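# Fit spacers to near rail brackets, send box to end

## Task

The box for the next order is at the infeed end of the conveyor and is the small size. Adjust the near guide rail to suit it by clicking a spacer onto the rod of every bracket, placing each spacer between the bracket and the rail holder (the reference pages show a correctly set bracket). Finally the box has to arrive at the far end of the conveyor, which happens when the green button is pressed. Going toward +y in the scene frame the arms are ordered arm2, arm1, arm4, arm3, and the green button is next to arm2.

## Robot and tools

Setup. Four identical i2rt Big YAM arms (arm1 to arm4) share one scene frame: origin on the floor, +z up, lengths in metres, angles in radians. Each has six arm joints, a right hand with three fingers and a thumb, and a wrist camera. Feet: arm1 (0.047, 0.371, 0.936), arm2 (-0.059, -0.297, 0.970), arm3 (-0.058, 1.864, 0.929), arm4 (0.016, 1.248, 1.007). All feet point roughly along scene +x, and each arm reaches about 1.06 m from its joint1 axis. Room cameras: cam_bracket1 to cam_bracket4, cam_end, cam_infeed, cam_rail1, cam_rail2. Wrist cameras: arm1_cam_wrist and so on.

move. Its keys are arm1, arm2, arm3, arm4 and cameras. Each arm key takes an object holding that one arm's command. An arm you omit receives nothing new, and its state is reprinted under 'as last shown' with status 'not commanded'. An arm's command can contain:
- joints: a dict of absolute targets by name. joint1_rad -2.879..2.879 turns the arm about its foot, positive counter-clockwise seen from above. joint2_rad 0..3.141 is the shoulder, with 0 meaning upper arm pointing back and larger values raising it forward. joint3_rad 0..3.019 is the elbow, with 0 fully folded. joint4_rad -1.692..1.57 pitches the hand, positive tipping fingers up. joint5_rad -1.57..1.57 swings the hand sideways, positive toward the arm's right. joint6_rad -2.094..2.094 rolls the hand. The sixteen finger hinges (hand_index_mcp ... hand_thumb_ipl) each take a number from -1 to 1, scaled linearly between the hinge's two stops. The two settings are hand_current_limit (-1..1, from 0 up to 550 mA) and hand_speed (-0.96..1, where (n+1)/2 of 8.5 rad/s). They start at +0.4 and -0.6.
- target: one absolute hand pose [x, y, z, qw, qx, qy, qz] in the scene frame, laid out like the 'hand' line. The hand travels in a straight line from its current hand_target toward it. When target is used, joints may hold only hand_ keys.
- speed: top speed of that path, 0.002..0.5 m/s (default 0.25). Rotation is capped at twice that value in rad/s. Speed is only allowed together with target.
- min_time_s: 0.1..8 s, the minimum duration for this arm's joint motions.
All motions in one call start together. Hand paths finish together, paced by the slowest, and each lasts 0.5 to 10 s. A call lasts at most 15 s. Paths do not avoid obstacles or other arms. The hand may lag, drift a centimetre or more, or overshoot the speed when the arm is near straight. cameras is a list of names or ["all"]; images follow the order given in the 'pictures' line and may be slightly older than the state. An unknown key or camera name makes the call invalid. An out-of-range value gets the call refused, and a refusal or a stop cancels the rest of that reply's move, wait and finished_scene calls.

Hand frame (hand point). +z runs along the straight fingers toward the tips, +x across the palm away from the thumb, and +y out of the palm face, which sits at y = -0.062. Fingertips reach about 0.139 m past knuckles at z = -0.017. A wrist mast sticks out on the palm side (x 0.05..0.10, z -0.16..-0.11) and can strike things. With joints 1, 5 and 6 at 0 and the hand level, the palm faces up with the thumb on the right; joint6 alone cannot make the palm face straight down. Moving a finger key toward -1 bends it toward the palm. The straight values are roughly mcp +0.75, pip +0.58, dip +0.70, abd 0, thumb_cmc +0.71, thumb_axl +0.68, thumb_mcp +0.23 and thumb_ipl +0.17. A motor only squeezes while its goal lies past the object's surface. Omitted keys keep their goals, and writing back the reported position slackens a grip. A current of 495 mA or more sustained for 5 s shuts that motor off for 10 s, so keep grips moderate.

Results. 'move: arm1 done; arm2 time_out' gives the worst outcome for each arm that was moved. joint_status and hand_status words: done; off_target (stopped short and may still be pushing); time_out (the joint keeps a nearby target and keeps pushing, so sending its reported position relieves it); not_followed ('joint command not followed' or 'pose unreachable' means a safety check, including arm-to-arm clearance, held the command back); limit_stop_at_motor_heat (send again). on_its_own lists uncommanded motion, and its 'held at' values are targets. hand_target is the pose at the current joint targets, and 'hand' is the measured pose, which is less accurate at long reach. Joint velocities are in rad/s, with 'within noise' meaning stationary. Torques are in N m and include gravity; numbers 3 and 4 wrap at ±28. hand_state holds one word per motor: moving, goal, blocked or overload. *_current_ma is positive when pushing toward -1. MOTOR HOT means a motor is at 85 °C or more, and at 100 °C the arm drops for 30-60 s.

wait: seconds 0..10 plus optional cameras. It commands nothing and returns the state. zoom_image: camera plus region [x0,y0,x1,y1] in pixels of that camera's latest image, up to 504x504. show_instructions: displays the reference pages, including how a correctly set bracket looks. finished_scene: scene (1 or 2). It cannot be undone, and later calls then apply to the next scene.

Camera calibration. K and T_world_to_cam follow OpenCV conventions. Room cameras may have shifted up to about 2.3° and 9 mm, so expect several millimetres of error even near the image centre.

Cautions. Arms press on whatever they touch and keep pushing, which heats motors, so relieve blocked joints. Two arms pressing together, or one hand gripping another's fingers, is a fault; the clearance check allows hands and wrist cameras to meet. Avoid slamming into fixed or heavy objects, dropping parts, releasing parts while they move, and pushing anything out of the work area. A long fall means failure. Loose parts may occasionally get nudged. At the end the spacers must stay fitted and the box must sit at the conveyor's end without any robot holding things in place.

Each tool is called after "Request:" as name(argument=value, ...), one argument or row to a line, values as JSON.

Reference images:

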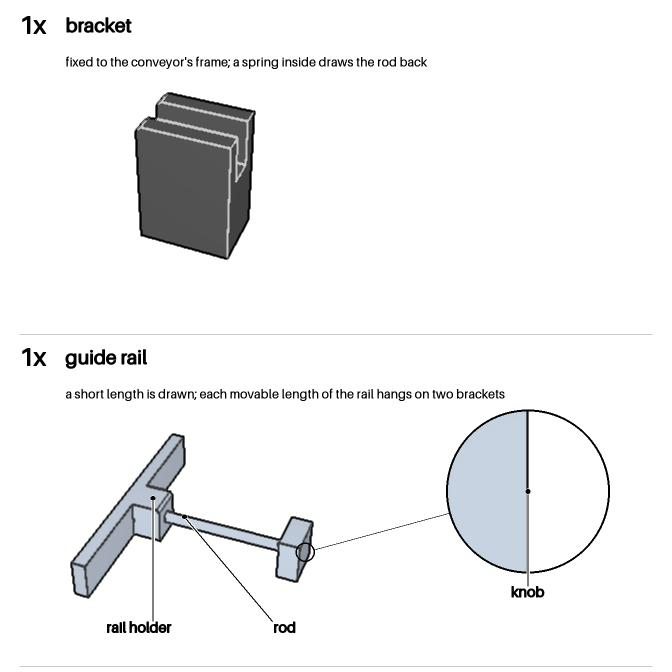

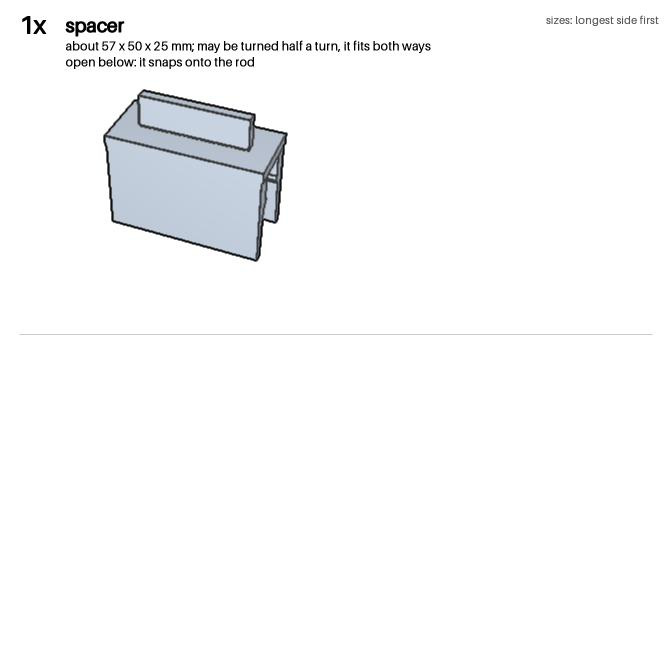

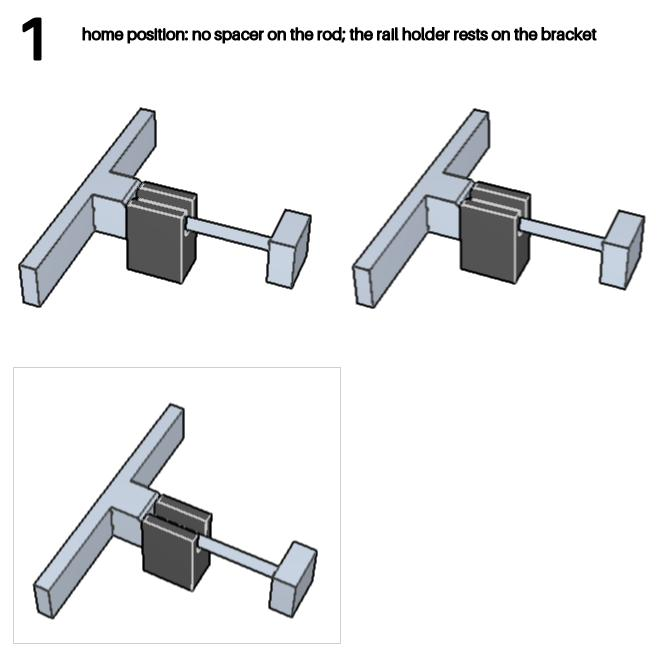

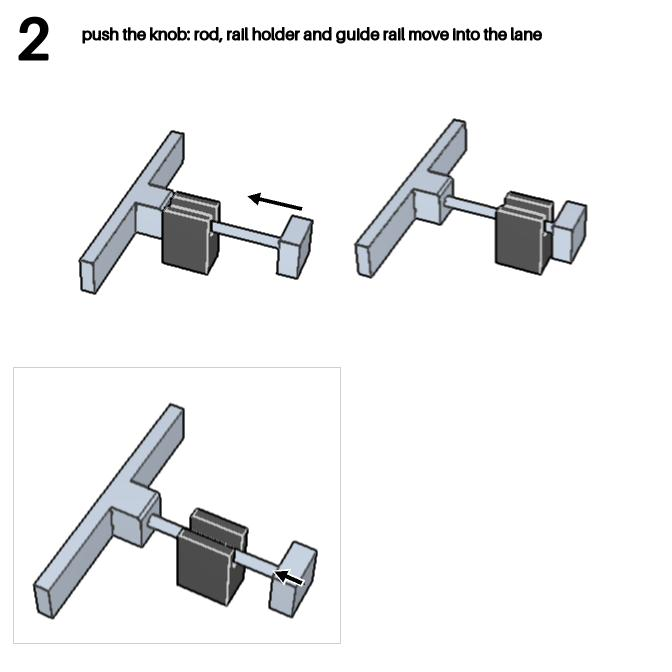

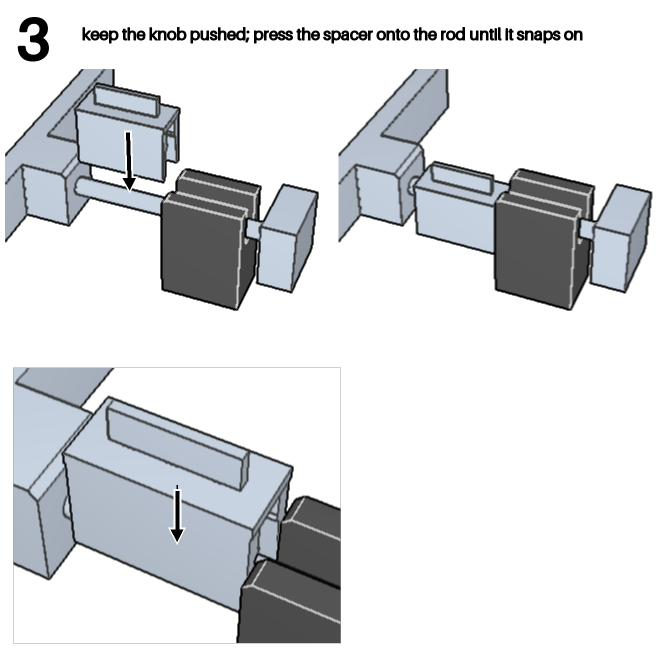

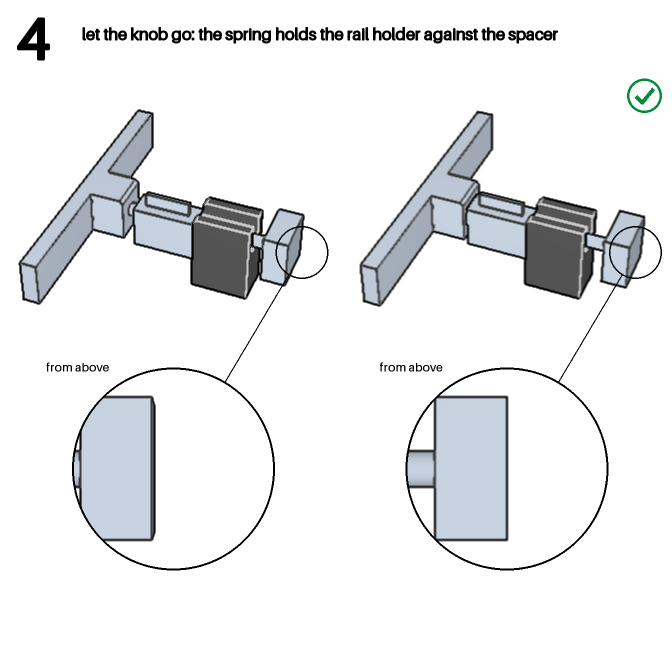

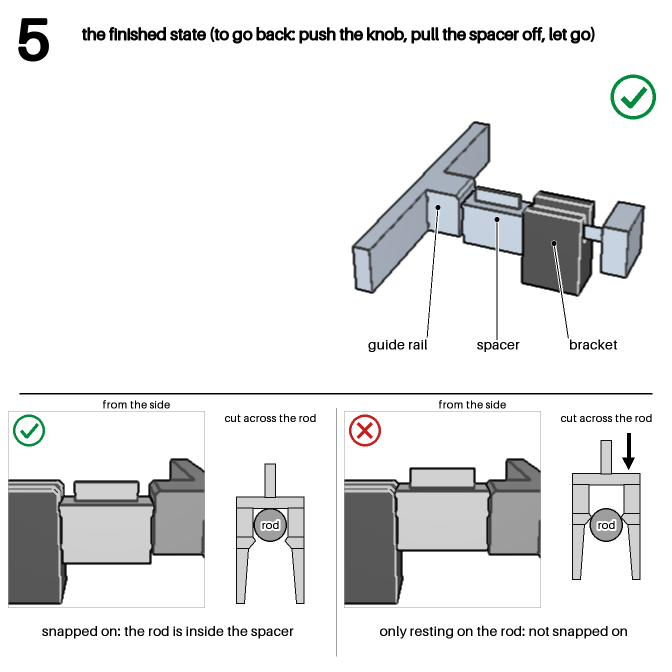

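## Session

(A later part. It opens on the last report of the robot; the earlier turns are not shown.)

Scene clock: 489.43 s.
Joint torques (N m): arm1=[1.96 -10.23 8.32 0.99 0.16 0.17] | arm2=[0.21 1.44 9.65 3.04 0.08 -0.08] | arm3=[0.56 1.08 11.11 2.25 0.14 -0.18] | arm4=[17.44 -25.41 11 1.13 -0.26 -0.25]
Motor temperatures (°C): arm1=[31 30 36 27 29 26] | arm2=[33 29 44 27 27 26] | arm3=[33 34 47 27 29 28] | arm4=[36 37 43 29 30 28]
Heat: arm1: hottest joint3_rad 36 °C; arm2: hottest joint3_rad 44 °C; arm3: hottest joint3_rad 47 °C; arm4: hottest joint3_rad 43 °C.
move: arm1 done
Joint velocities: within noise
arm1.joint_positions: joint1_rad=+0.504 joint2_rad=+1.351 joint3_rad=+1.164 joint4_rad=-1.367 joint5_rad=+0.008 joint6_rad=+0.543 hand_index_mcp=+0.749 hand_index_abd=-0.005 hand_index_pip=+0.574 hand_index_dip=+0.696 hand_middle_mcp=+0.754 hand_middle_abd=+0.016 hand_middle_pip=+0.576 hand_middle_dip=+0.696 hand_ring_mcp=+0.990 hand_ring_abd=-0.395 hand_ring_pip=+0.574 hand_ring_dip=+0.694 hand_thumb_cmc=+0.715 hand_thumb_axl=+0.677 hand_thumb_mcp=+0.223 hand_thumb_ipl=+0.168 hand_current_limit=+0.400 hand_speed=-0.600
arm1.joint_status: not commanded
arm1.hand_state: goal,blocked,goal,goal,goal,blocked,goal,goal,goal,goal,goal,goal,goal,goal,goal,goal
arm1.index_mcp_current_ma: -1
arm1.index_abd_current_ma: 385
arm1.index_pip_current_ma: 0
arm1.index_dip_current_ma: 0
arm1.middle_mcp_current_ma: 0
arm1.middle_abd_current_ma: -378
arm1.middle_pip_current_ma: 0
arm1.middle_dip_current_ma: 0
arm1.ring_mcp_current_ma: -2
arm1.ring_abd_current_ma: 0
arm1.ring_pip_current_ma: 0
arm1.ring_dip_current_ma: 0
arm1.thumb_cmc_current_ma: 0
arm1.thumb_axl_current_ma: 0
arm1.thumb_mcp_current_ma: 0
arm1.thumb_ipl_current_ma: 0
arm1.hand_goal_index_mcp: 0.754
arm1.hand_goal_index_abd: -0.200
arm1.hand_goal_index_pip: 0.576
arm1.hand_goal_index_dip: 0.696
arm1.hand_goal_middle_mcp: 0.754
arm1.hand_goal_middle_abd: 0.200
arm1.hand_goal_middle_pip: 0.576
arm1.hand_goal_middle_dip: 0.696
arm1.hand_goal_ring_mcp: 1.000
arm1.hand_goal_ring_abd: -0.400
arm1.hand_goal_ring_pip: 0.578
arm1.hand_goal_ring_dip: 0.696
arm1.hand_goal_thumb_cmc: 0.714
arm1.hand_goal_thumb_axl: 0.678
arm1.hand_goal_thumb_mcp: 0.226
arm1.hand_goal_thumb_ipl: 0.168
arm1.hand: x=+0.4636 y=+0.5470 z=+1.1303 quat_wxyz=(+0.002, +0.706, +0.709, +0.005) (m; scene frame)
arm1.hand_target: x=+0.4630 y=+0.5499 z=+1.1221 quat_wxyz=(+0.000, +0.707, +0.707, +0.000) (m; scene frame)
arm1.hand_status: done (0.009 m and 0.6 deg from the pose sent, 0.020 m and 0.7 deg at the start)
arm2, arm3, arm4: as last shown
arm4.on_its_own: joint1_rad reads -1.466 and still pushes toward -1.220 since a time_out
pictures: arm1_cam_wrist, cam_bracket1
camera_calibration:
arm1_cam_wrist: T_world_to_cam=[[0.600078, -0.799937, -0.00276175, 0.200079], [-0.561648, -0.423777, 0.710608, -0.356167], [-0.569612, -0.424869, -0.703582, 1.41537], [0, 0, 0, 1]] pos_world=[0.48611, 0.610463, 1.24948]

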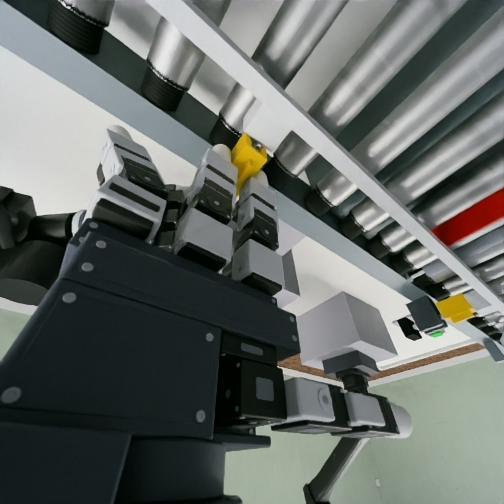

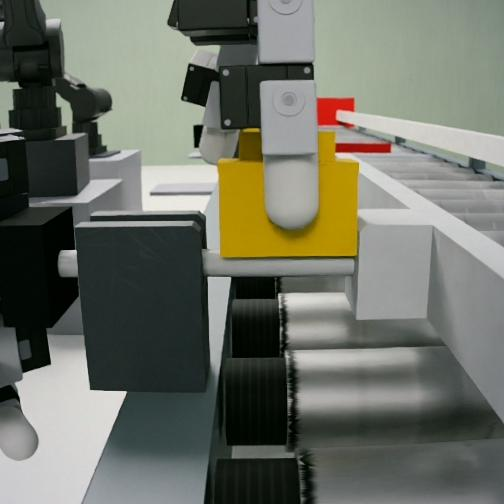

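Request:
move(
  arm1={"target":[0.4595,0.5545,1.118,0,0.7071,0.7071,0],"speed":0.1},
  cameras=["cam_bracket1","arm1_cam_wrist"],
)

Request:
zoom_image(
  camera="cam_bracket1",
  region=[180, 100, 380, 300],
)

Request:
zoom_image(
  camera="arm1_cam_wrist",
  region=[215, 95, 295, 175],
)

Scene clock: 525.37 s.
Joint torques (N m): arm1=[2.14 -10.11 8.21 1.03 0.12 0.19] | arm2=[0.67 1.79 9.83 2.95 0.06 -0.12] | arm3=[0.56 1.08 11.1 2.24 0.14 -0.19] | arm4=[17.79 -25.41 11.06 1.2 -0.29 -0.27]
Motor temperatures (°C): arm1=[31 31 35 27 28 26] | arm2=[33 29 44 27 27 26] | arm3=[33 34 48 27 29 28] | arm4=[37 37 44 29 30 28]
Heat: arm1: hottest joint3_rad 35 °C; arm2: hottest joint3_rad 44 °C; arm3: hottest joint3_rad 48 °C; arm4: hottest joint3_rad 44 °C.
move: arm1 done
Joint velocities: within noise
arm1.joint_positions: joint1_rad=+0.516 joint2_rad=+1.351 joint3_rad=+1.155 joint4_rad=-1.358 joint5_rad=+0.009 joint6_rad=+0.553 hand_index_mcp=+0.749 hand_index_abd=-0.005 hand_index_pip=+0.574 hand_index_dip=+0.696 hand_middle_mcp=+0.754 hand_middle_abd=+0.016 hand_middle_pip=+0.576 hand_middle_dip=+0.696 hand_ring_mcp=+0.990 hand_ring_abd=-0.395 hand_ring_pip=+0.574 hand_ring_dip=+0.694 hand_thumb_cmc=+0.715 hand_thumb_axl=+0.677 hand_thumb_mcp=+0.223 hand_thumb_ipl=+0.168 hand_current_limit=+0.400 hand_speed=-0.600
arm1.joint_status: not commanded
arm1.hand_state: goal,blocked,goal,goal,goal,blocked,goal,goal,goal,goal,goal,goal,goal,goal,goal,goal
arm1.index_mcp_current_ma: 0
arm1.index_abd_current_ma: 385
arm1.index_pip_current_ma: 0
arm1.index_dip_current_ma: 0
arm1.middle_mcp_current_ma: 0
arm1.middle_abd_current_ma: -377
arm1.middle_pip_current_ma: 0
arm1.middle_dip_current_ma: 0
arm1.ring_mcp_current_ma: -2
arm1.ring_abd_current_ma: 0
arm1.ring_pip_current_ma: 0
arm1.ring_dip_current_ma: 0
arm1.thumb_cmc_current_ma: 0
arm1.thumb_axl_current_ma: 0
arm1.thumb_mcp_current_ma: 0
arm1.thumb_ipl_current_ma: 0
arm1.hand_goal_index_mcp: 0.754
arm1.hand_goal_index_abd: -0.200
arm1.hand_goal_index_pip: 0.576
arm1.hand_goal_index_dip: 0.696
arm1.hand_goal_middle_mcp: 0.754
arm1.hand_goal_middle_abd: 0.200
arm1.hand_goal_middle_pip: 0.576
arm1.hand_goal_middle_dip: 0.696
arm1.hand_goal_ring_mcp: 1.000
arm1.hand_goal_ring_abd: -0.400
arm1.hand_goal_ring_pip: 0.578
arm1.hand_goal_ring_dip: 0.696
arm1.hand_goal_thumb_cmc: 0.714
arm1.hand_goal_thumb_axl: 0.678
arm1.hand_goal_thumb_mcp: 0.226
arm1.hand_goal_thumb_ipl: 0.168
arm1.hand: x=+0.4606 y=+0.5508 z=+1.1271 quat_wxyz=(+0.002, +0.705, +0.709, +0.005) (m; scene frame)
arm1.hand_target: x=+0.4593 y=+0.5543 z=+1.1181 quat_wxyz=(+0.000, +0.707, +0.707, +0.000) (m; scene frame)
arm1.hand_status: done (0.010 m and 0.7 deg from the pose sent, 0.015 m and 0.6 deg at the start)
arm2, arm3, arm4: as last shown
arm4.on_its_own: joint1_rad reads -1.466 and still pushes toward -1.220 since a time_out
pictures: arm1_cam_wrist, cam_bracket1
camera_calibration:
arm1_cam_wrist: T_world_to_cam=[[0.601627, -0.798775, -0.00180807, 0.202476], [-0.561258, -0.424341, 0.71058, -0.353747], [-0.568361, -0.426489, -0.703614, 1.41348], [0, 0, 0, 1]] pos_world=[0.48301, 0.614459, 1.24628]

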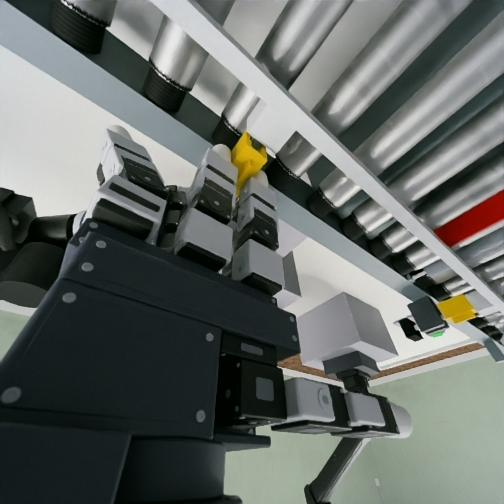

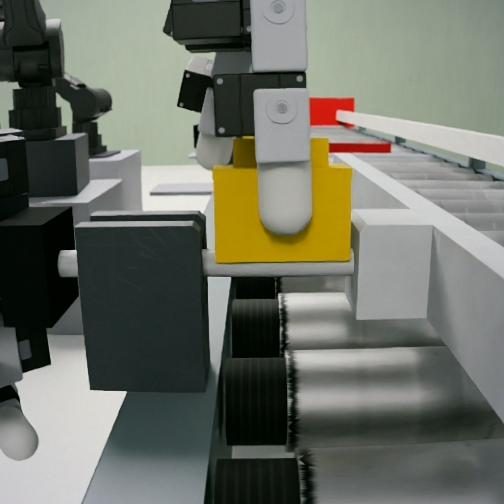

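Scaled by 2.520 from the camera's 504x504 image, which has a finer 720x720 frame.

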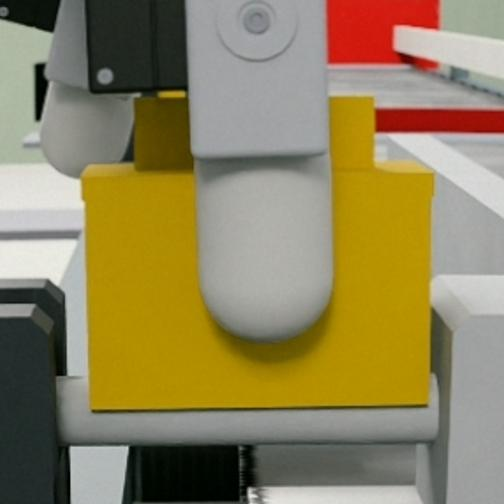

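Scaled by 6.300 from the camera's 504x504 image, which has a finer 720x720 frame.

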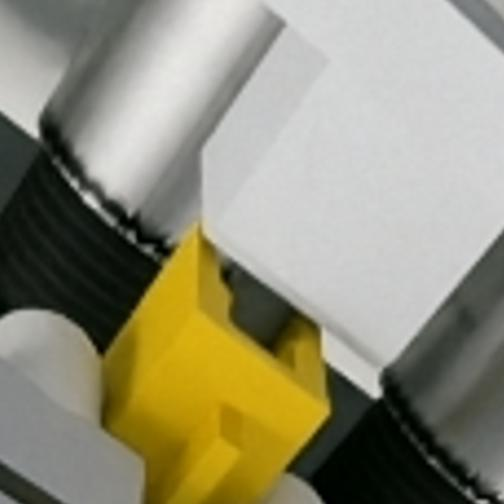

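Request:
move(
  arm1={"target":[0.4585,0.5545,1.102,0,0.7071,0.7071,0],"speed":0.06},
  cameras=["cam_bracket1","arm1_cam_wrist"],
)

Request:
zoom_image(
  camera="cam_bracket1",
  region=[180, 100, 380, 300],
)

Request:
zoom_image(
  camera="arm1_cam_wrist",
  region=[215, 95, 295, 175],
)

Scene clock: 535.07 s.
Joint torques (N m): arm1=[2.08 -10.05 8.23 1.21 0.04 0.2] | arm2=[0.21 1.08 9.83 3.11 0.03 -0.1] | arm3=[0.56 1.08 11.11 2.24 0.14 -0.19] | arm4=[17.9 -25.47 11 1.2 -0.28 -0.27]
Motor temperatures (°C): arm1=[31 31 35 27 28 26] | arm2=[33 29 44 27 27 26] | arm3=[33 34 48 27 29 28] | arm4=[38 37 44 29 30 28]
Heat: arm1: hottest joint3_rad 35 °C; arm2: hottest joint3_rad 44 °C; arm3: hottest joint3_rad 48 °C; arm4: hottest joint3_rad 44 °C.
move: arm1 done
Joint velocities: within noise
arm1.joint_positions: joint1_rad=+0.517 joint2_rad=+1.358 joint3_rad=+1.118 joint4_rad=-1.319 joint5_rad=+0.011 joint6_rad=+0.556 hand_index_mcp=+0.749 hand_index_abd=-0.005 hand_index_pip=+0.574 hand_index_dip=+0.696 hand_middle_mcp=+0.755 hand_middle_abd=+0.017 hand_middle_pip=+0.576 hand_middle_dip=+0.696 hand_ring_mcp=+0.991 hand_ring_abd=-0.395 hand_ring_pip=+0.574 hand_ring_dip=+0.694 hand_thumb_cmc=+0.715 hand_thumb_axl=+0.677 hand_thumb_mcp=+0.223 hand_thumb_ipl=+0.168 hand_current_limit=+0.400 hand_speed=-0.600
arm1.joint_status: not commanded
arm1.hand_state: goal,blocked,goal,goal,goal,blocked,goal,goal,goal,goal,goal,goal,goal,goal,goal,goal
arm1.index_mcp_current_ma: 0
arm1.index_abd_current_ma: 385
arm1.index_pip_current_ma: 0
arm1.index_dip_current_ma: 0
arm1.middle_mcp_current_ma: 0
arm1.middle_abd_current_ma: -373
arm1.middle_pip_current_ma: 0
arm1.middle_dip_current_ma: 0
arm1.ring_mcp_current_ma: -2
arm1.ring_abd_current_ma: 0
arm1.ring_pip_current_ma: 0
arm1.ring_dip_current_ma: 0
arm1.thumb_cmc_current_ma: 0
arm1.thumb_axl_current_ma: 0
arm1.thumb_mcp_current_ma: 0
arm1.thumb_ipl_current_ma: 0
arm1.hand_goal_index_mcp: 0.754
arm1.hand_goal_index_abd: -0.200
arm1.hand_goal_index_pip: 0.576
arm1.hand_goal_index_dip: 0.696
arm1.hand_goal_middle_mcp: 0.754
arm1.hand_goal_middle_abd: 0.200
arm1.hand_goal_middle_pip: 0.576
arm1.hand_goal_middle_dip: 0.696
arm1.hand_goal_ring_mcp: 1.000
arm1.hand_goal_ring_abd: -0.400
arm1.hand_goal_ring_pip: 0.578
arm1.hand_goal_ring_dip: 0.696
arm1.hand_goal_thumb_cmc: 0.714
arm1.hand_goal_thumb_axl: 0.678
arm1.hand_goal_thumb_mcp: 0.226
arm1.hand_goal_thumb_ipl: 0.168
arm1.hand: x=+0.4588 y=+0.5494 z=+1.1107 quat_wxyz=(+0.003, +0.706, +0.708, +0.002) (m; scene frame)
arm1.hand_target: x=+0.4583 y=+0.5544 z=+1.1021 quat_wxyz=(+0.000, +0.707, +0.707, +0.000) (m; scene frame)
arm1.hand_status: done (0.010 m and 0.4 deg from the pose sent, 0.026 m and 0.7 deg at the start)
arm2, arm3, arm4: as last shown
arm4.on_its_own: joint1_rad reads -1.466 and still pushes toward -1.220 since a time_out
pictures: arm1_cam_wrist, cam_bracket1
camera_calibration:
arm1_cam_wrist: T_world_to_cam=[[0.599767, -0.800175, 0.0000939876, 0.201831], [-0.560329, -0.419908, 0.713939, -0.35043], [-0.571236, -0.428249, -0.700208, 1.39875], [0, 0, 0, 1]] pos_world=[0.481611, 0.613367, 1.22958]

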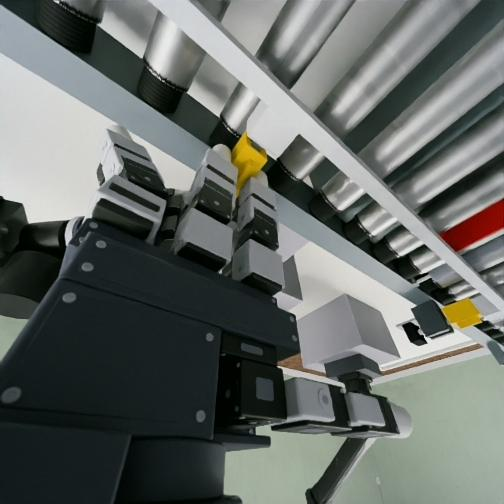

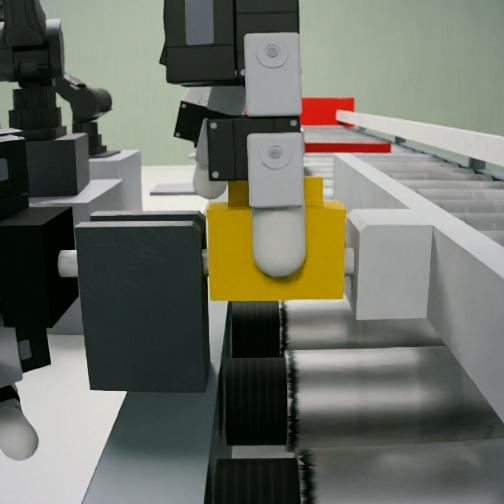

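Scaled by 2.520 from the camera's 504x504 image, which has a finer 720x720 frame.

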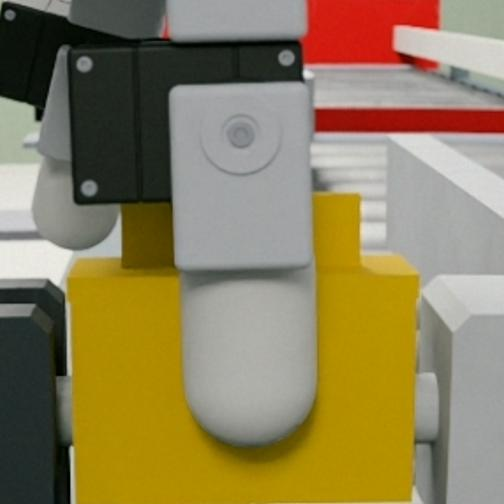

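Scaled by 6.300 from the camera's 504x504 image, which has a finer 720x720 frame.

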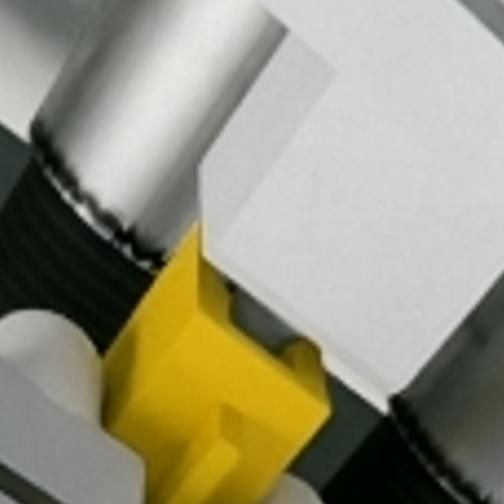

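Request:
move(
  arm1={"target":[0.4605,0.5548,1.080,0,0.7071,0.7071,0],"speed":0.06},
  cameras=["cam_bracket1","arm1_cam_wrist"],
)

Request:
zoom_image(
  camera="cam_bracket1",
  region=[180, 140, 380, 340],
)

Scene clock: 542.77 s.
Joint torques (N m): arm1=[2.08 -8.53 6.69 2.37 -0.52 0.17] | arm2=[0.15 1.96 9.66 3.03 0.03 -0.11] | arm3=[0.56 1.08 11.11 2.25 0.14 -0.19] | arm4=[17.73 -25.29 11.03 1.17 -0.29 -0.24]
Motor temperatures (°C): arm1=[31 31 35 27 28 26] | arm2=[33 29 44 27 27 26] | arm3=[33 34 48 27 29 28] | arm4=[38 37 44 29 30 28]
Heat: arm1: hottest joint3_rad 35 °C; arm2: hottest joint3_rad 44 °C; arm3: hottest joint3_rad 48 °C; arm4: hottest joint3_rad 44 °C.
move: arm1 off_target
Joint velocities: within noise
arm1.joint_positions: joint1_rad=+0.517 joint2_rad=+1.359 joint3_rad=+1.097 joint4_rad=-1.286 joint5_rad=+0.025 joint6_rad=+0.558 hand_index_mcp=+0.760 hand_index_abd=-0.005 hand_index_pip=+0.579 hand_index_dip=+0.696 hand_middle_mcp=+0.765 hand_middle_abd=+0.021 hand_middle_pip=+0.582 hand_middle_dip=+0.697 hand_ring_mcp=+0.991 hand_ring_abd=-0.395 hand_ring_pip=+0.574 hand_ring_dip=+0.694 hand_thumb_cmc=+0.715 hand_thumb_axl=+0.677 hand_thumb_mcp=+0.223 hand_thumb_ipl=+0.168 hand_current_limit=+0.400 hand_speed=-0.600
arm1.joint_status: not commanded
arm1.hand_state: goal,blocked,goal,goal,goal,blocked,goal,goal,goal,goal,goal,goal,goal,goal,goal,goal
arm1.index_mcp_current_ma: 1
arm1.index_abd_current_ma: 385
arm1.index_pip_current_ma: 0
arm1.index_dip_current_ma: 0
arm1.middle_mcp_current_ma: 2
arm1.middle_abd_current_ma: -359
arm1.middle_pip_current_ma: 1
arm1.middle_dip_current_ma: 0
arm1.ring_mcp_current_ma: -2
arm1.ring_abd_current_ma: 0
arm1.ring_pip_current_ma: 0
arm1.ring_dip_current_ma: 0
arm1.thumb_cmc_current_ma: 0
arm1.thumb_axl_current_ma: 0
arm1.thumb_mcp_current_ma: 0
arm1.thumb_ipl_current_ma: 0
arm1.hand_goal_index_mcp: 0.754
arm1.hand_goal_index_abd: -0.200
arm1.hand_goal_index_pip: 0.576
arm1.hand_goal_index_dip: 0.696
arm1.hand_goal_middle_mcp: 0.754
arm1.hand_goal_middle_abd: 0.200
arm1.hand_goal_middle_pip: 0.576
arm1.hand_goal_middle_dip: 0.696
arm1.hand_goal_ring_mcp: 1.000
arm1.hand_goal_ring_abd: -0.400
arm1.hand_goal_ring_pip: 0.578
arm1.hand_goal_ring_dip: 0.696
arm1.hand_goal_thumb_cmc: 0.714
arm1.hand_goal_thumb_axl: 0.678
arm1.hand_goal_thumb_mcp: 0.226
arm1.hand_goal_thumb_ipl: 0.168
arm1.hand: x=+0.4607 y=+0.5478 z=+1.1040 quat_wxyz=(+0.010, +0.706, +0.708, +0.006) (m; scene frame)
arm1.hand_target: x=+0.4594 y=+0.5542 z=+1.0807 quat_wxyz=(+0.000, +0.707, +0.707, +0.000) (m; scene frame)
arm1.hand_status: off_target (0.025 m and 1.4 deg from the pose sent, 0.031 m and 0.4 deg at the start)
arm2, arm3, arm4: as last shown
arm4.on_its_own: joint1_rad reads -1.466 and still pushes toward -1.220 since a time_out
arm4.hand_target: x=+0.4021 y=+0.5347 z=+0.9983 quat_wxyz=(+0.203, +0.676, -0.205, +0.679) (m; scene frame)
pictures: arm1_cam_wrist, cam_bracket1
camera_calibration:
arm1_cam_wrist: T_world_to_cam=[[0.598315, -0.801133, 0.01433, 0.184942], [-0.572757, -0.415112, 0.706846, -0.334226], [-0.560329, -0.431124, -0.707222, 1.39879], [0, 0, 0, 1]] pos_world=[0.481699, 0.612474, 1.22285]

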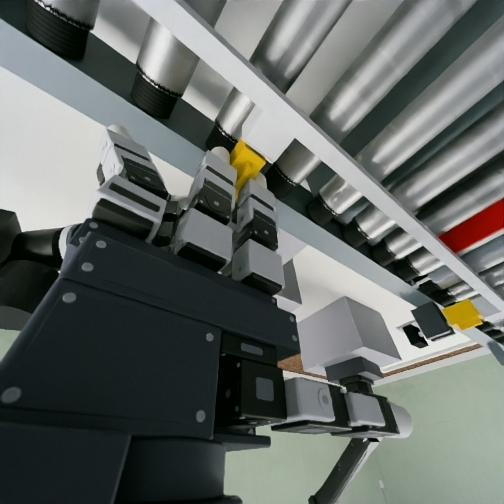

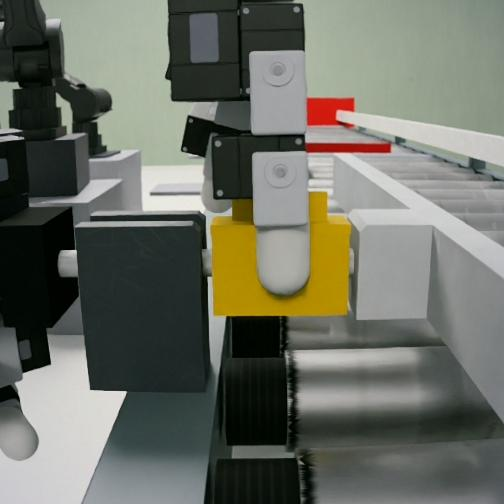

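Scaled by 2.520 from the camera's 504x504 image, which has a finer 720x720 frame.

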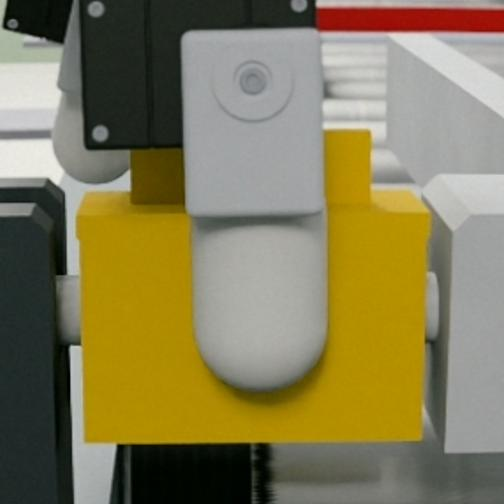

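Request:
move(
  arm1={"target":[0.4605,0.5555,1.050,0,0.7071,0.7071,0],"speed":0.06},
  cameras=["cam_bracket1"],
)

Request:
zoom_image(
  camera="cam_bracket1",
  region=[180, 140, 380, 340],
)

Scene clock: 546.83 s.
Joint torques (N m): arm1=[2.08 -4.72 4.83 3.44 -0.94 0.15] | arm2=[0.21 2.02 9.62 3.03 0.04 -0.09] | arm3=[0.56 1.08 11.11 2.24 0.14 -0.19] | arm4=[17.55 -25.35 10.99 1.16 -0.27 -0.26]
Motor temperatures (°C): arm1=[31 31 35 27 29 26] | arm2=[33 29 44 27 27 26] | arm3=[33 34 48 27 29 28] | arm4=[38 38 44 29 30 28]
Heat: arm1: hottest joint3_rad 35 °C; arm2: hottest joint3_rad 44 °C; arm3: hottest joint3_rad 48 °C; arm4: hottest joint3_rad 44 °C.
move: arm1 off_target
Joint velocities: within noise
arm1.joint_positions: joint1_rad=+0.517 joint2_rad=+1.337 joint3_rad=+1.060 joint4_rad=-1.231 joint5_rad=+0.035 joint6_rad=+0.560 hand_index_mcp=+0.777 hand_index_abd=-0.005 hand_index_pip=+0.593 hand_index_dip=+0.705 hand_middle_mcp=+0.783 hand_middle_abd=+0.021 hand_middle_pip=+0.594 hand_middle_dip=+0.703 hand_ring_mcp=+0.991 hand_ring_abd=-0.395 hand_ring_pip=+0.574 hand_ring_dip=+0.694 hand_thumb_cmc=+0.715 hand_thumb_axl=+0.677 hand_thumb_mcp=+0.223 hand_thumb_ipl=+0.168 hand_current_limit=+0.400 hand_speed=-0.600
arm1.joint_status: not commanded
arm1.hand_state: blocked,blocked,goal,goal,blocked,blocked,goal,goal,goal,goal,goal,goal,goal,goal,goal,goal
arm1.index_mcp_current_ma: 10
arm1.index_abd_current_ma: 385
arm1.index_pip_current_ma: 5
arm1.index_dip_current_ma: 1
arm1.middle_mcp_current_ma: 14
arm1.middle_abd_current_ma: -358
arm1.middle_pip_current_ma: 5
arm1.middle_dip_current_ma: 1
arm1.ring_mcp_current_ma: -2
arm1.ring_abd_current_ma: 0
arm1.ring_pip_current_ma: 0
arm1.ring_dip_current_ma: 0
arm1.thumb_cmc_current_ma: 0
arm1.thumb_axl_current_ma: 0
arm1.thumb_mcp_current_ma: 0
arm1.thumb_ipl_current_ma: 0
arm1.hand_goal_index_mcp: 0.754
arm1.hand_goal_index_abd: -0.200
arm1.hand_goal_index_pip: 0.576
arm1.hand_goal_index_dip: 0.696
arm1.hand_goal_middle_mcp: 0.754
arm1.hand_goal_middle_abd: 0.200
arm1.hand_goal_middle_pip: 0.576
arm1.hand_goal_middle_dip: 0.696
arm1.hand_goal_ring_mcp: 1.000
arm1.hand_goal_ring_abd: -0.400
arm1.hand_goal_ring_pip: 0.578
arm1.hand_goal_ring_dip: 0.696
arm1.hand_goal_thumb_cmc: 0.714
arm1.hand_goal_thumb_axl: 0.678
arm1.hand_goal_thumb_mcp: 0.226
arm1.hand_goal_thumb_ipl: 0.168
arm1.hand: x=+0.4611 y=+0.5458 z=+1.1014 quat_wxyz=(+0.020, +0.707, +0.706, +0.024) (m; scene frame)
arm1.hand_target: x=+0.4560 y=+0.5527 z=+1.0532 quat_wxyz=(+0.000, +0.707, +0.707, -0.001) (m; scene frame)
arm1.hand_status: off_target (0.052 m and 3.6 deg from the pose sent, 0.055 m and 1.4 deg at the start)
arm2, arm3, arm4: as last shown
arm4.on_its_own: joint1_rad reads -1.466 and still pushes toward -1.220 since a time_out
arm4.hand: x=+0.2090 y=+0.4887 z=+0.9681 quat_wxyz=(+0.273, +0.656, -0.303, +0.635) (m; scene frame)
arm4.hand_target: x=+0.4020 y=+0.5347 z=+0.9983 quat_wxyz=(+0.203, +0.675, -0.205, +0.679) (m; scene frame)
pictures: cam_bracket1

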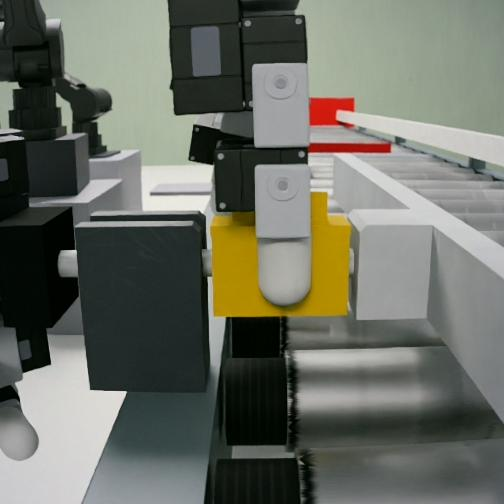

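Scaled by 2.520 from the camera's 504x504 image, which has a finer 720x720 frame.

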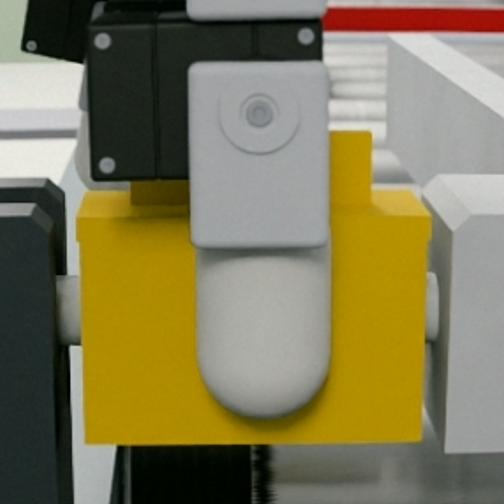

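Request:
move(
  arm1={"target":[0.461,0.549,1.104,0,0.7071,0.7071,0],"speed":0.1},
)

Request:
move(
  arm1={"joints":{"hand_index_abd":0.15,"hand_middle_abd":-0.15}},
  cameras=["cam_bracket1"],
)

Scene clock: 566.93 s.
Joint torques (N m): arm1=[0.85 -9.17 11.79 -0.38 -0.03 0.01] | arm2=[0.09 1.9 9.7 2.91 0.04 -0.11] | arm3=[0.56 1.08 11.11 2.24 0.14 -0.19] | arm4=[17.61 -25.05 10.96 1.18 -0.28 -0.29]
Motor temperatures (°C): arm1=[31 30 34 28 30 26] | arm2=[33 29 44 27 27 26] | arm3=[33 34 48 27 28 28] | arm4=[38 38 45 29 30 28]
Heat: arm1: hottest joint3_rad 34 °C; arm2: hottest joint3_rad 44 °C; arm3: hottest joint3_rad 48 °C; arm4: hottest joint3_rad 45 °C.
move: arm1 done
Joint velocities: within noise
arm1.joint_positions: joint1_rad=+0.515 joint2_rad=+1.348 joint3_rad=+1.079 joint4_rad=-1.287 joint5_rad=+0.013 joint6_rad=+0.560 hand_index_mcp=+0.739 hand_index_abd=-0.005 hand_index_pip=+0.572 hand_index_dip=+0.701 hand_middle_mcp=+0.746 hand_middle_abd=+0.021 hand_middle_pip=+0.572 hand_middle_dip=+0.696 hand_ring_mcp=+0.991 hand_ring_abd=-0.395 hand_ring_pip=+0.574 hand_ring_dip=+0.694 hand_thumb_cmc=+0.715 hand_thumb_axl=+0.677 hand_thumb_mcp=+0.223 hand_thumb_ipl=+0.168 hand_current_limit=+0.400 hand_speed=-0.600
arm1.joint_status: not commanded
arm1.hand_state: goal,blocked,goal,goal,goal,blocked,goal,goal,goal,goal,goal,goal,goal,goal,goal,goal
arm1.index_mcp_current_ma: -4
arm1.index_abd_current_ma: 385
arm1.index_pip_current_ma: 0
arm1.index_dip_current_ma: 0
arm1.middle_mcp_current_ma: -1
arm1.middle_abd_current_ma: -358
arm1.middle_pip_current_ma: 0
arm1.middle_dip_current_ma: 0
arm1.ring_mcp_current_ma: -2
arm1.ring_abd_current_ma: 0
arm1.ring_pip_current_ma: 0
arm1.ring_dip_current_ma: 0
arm1.thumb_cmc_current_ma: 0
arm1.thumb_axl_current_ma: 0
arm1.thumb_mcp_current_ma: 0
arm1.thumb_ipl_current_ma: 0
arm1.hand_goal_index_mcp: 0.754
arm1.hand_goal_index_abd: -0.200
arm1.hand_goal_index_pip: 0.576
arm1.hand_goal_index_dip: 0.696
arm1.hand_goal_middle_mcp: 0.754
arm1.hand_goal_middle_abd: 0.200
arm1.hand_goal_middle_pip: 0.576
arm1.hand_goal_middle_dip: 0.696
arm1.hand_goal_ring_mcp: 1.000
arm1.hand_goal_ring_abd: -0.400
arm1.hand_goal_ring_pip: 0.578
arm1.hand_goal_ring_dip: 0.696
arm1.hand_goal_thumb_cmc: 0.714
arm1.hand_goal_thumb_axl: 0.678
arm1.hand_goal_thumb_mcp: 0.226
arm1.hand_goal_thumb_ipl: 0.168
arm1.hand: x=+0.4541 y=+0.5452 z=+1.1004 quat_wxyz=(+0.004, +0.708, +0.707, +0.004) (m; scene frame)
arm1.hand_target: x=+0.4609 y=+0.5490 z=+1.1040 quat_wxyz=(+0.000, +0.707, +0.707, +0.000) (m; scene frame)
arm1.hand_status: done (0.009 m and 0.6 deg from the pose sent, 0.004 m and 3.5 deg at the start)
arm2, arm3, arm4: as last shown
arm4.on_its_own: joint1_rad reads -1.466 and still pushes toward -1.220 since a time_out
pictures: none

Scene clock: 567.67 s.
Joint torques (N m): arm1=[0.85 -10.11 11.6 0.1 0.11 0.02] | arm2=[0.73 1.67 9.72 2.95 -0.01 -0.16] | arm3=[0.56 1.08 11.11 2.24 0.14 -0.19] | arm4=[17.55 -25.64 10.88 1.2 -0.28 -0.26]
Motor temperatures (°C): arm1=[31 30 34 28 30 26] | arm2=[33 29 44 27 27 26] | arm3=[33 34 48 27 28 28] | arm4=[38 38 45 29 30 28]
Heat: arm1: hottest joint3_rad 34 °C; arm2: hottest joint3_rad 44 °C; arm3: hottest joint3_rad 48 °C; arm4: hottest joint3_rad 45 °C.
move: arm1 done
Joint velocities: within noise
arm1.joint_positions: joint1_rad=+0.515 joint2_rad=+1.356 joint3_rad=+1.081 joint4_rad=-1.298 joint5_rad=+0.009 joint6_rad=+0.560 hand_index_mcp=+0.750 hand_index_abd=+0.145 hand_index_pip=+0.574 hand_index_dip=+0.699 hand_middle_mcp=+0.750 hand_middle_abd=-0.145 hand_middle_pip=+0.574 hand_middle_dip=+0.696 hand_ring_mcp=+0.991 hand_ring_abd=-0.395 hand_ring_pip=+0.574 hand_ring_dip=+0.694 hand_thumb_cmc=+0.715 hand_thumb_axl=+0.677 hand_thumb_mcp=+0.223 hand_thumb_ipl=+0.168 hand_current_limit=+0.400 hand_speed=-0.600
arm1.joint_status: all done
arm1.hand_state: goal,goal,goal,goal,goal,goal,goal,goal,goal,goal,goal,goal,goal,goal,goal,goal
arm1.index_mcp_current_ma: 0
arm1.index_abd_current_ma: 0
arm1.index_pip_current_ma: 0
arm1.index_dip_current_ma: 0
arm1.middle_mcp_current_ma: 0
arm1.middle_abd_current_ma: 0
arm1.middle_pip_current_ma: 0
arm1.middle_dip_current_ma: 0
arm1.ring_mcp_current_ma: -1
arm1.ring_abd_current_ma: 0
arm1.ring_pip_current_ma: 0
arm1.ring_dip_current_ma: 0
arm1.thumb_cmc_current_ma: 0
arm1.thumb_axl_current_ma: 0
arm1.thumb_mcp_current_ma: 0
arm1.thumb_ipl_current_ma: 0
arm1.hand_goal_index_mcp: 0.754
arm1.hand_goal_index_abd: 0.150
arm1.hand_goal_index_pip: 0.576
arm1.hand_goal_index_dip: 0.696
arm1.hand_goal_middle_mcp: 0.754
arm1.hand_goal_middle_abd: -0.150
arm1.hand_goal_middle_pip: 0.576
arm1.hand_goal_middle_dip: 0.696
arm1.hand_goal_ring_mcp: 1.000
arm1.hand_goal_ring_abd: -0.400
arm1.hand_goal_ring_pip: 0.578
arm1.hand_goal_ring_dip: 0.696
arm1.hand_goal_thumb_cmc: 0.714
arm1.hand_goal_thumb_axl: 0.678
arm1.hand_goal_thumb_mcp: 0.226
arm1.hand_goal_thumb_ipl: 0.168
arm1.hand: x=+0.4521 y=+0.5444 z=+1.0968 quat_wxyz=(+0.000, +0.708, +0.706, -0.004) (m; scene frame)
arm1.hand_target: x=+0.4609 y=+0.5488 z=+1.1038 quat_wxyz=(+0.000, +0.707, +0.707, +0.000) (m; scene frame)
arm1.hand_status: not commanded
arm2, arm3, arm4: as last shown
arm4.on_its_own: joint1_rad reads -1.466 and still pushes toward -1.220 since a time_out
arm4.hand_target: x=+0.4020 y=+0.5347 z=+0.9982 quat_wxyz=(+0.203, +0.675, -0.205, +0.679) (m; scene frame)
pictures: cam_bracket1

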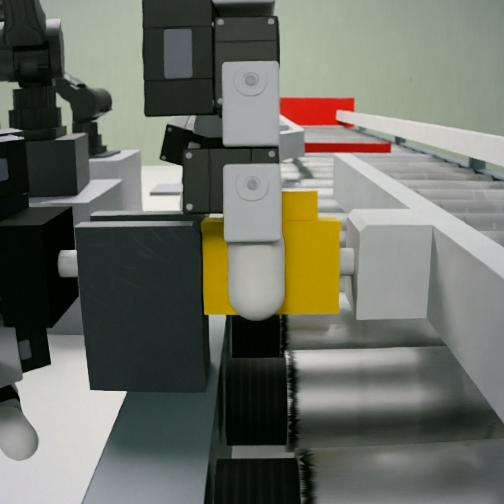

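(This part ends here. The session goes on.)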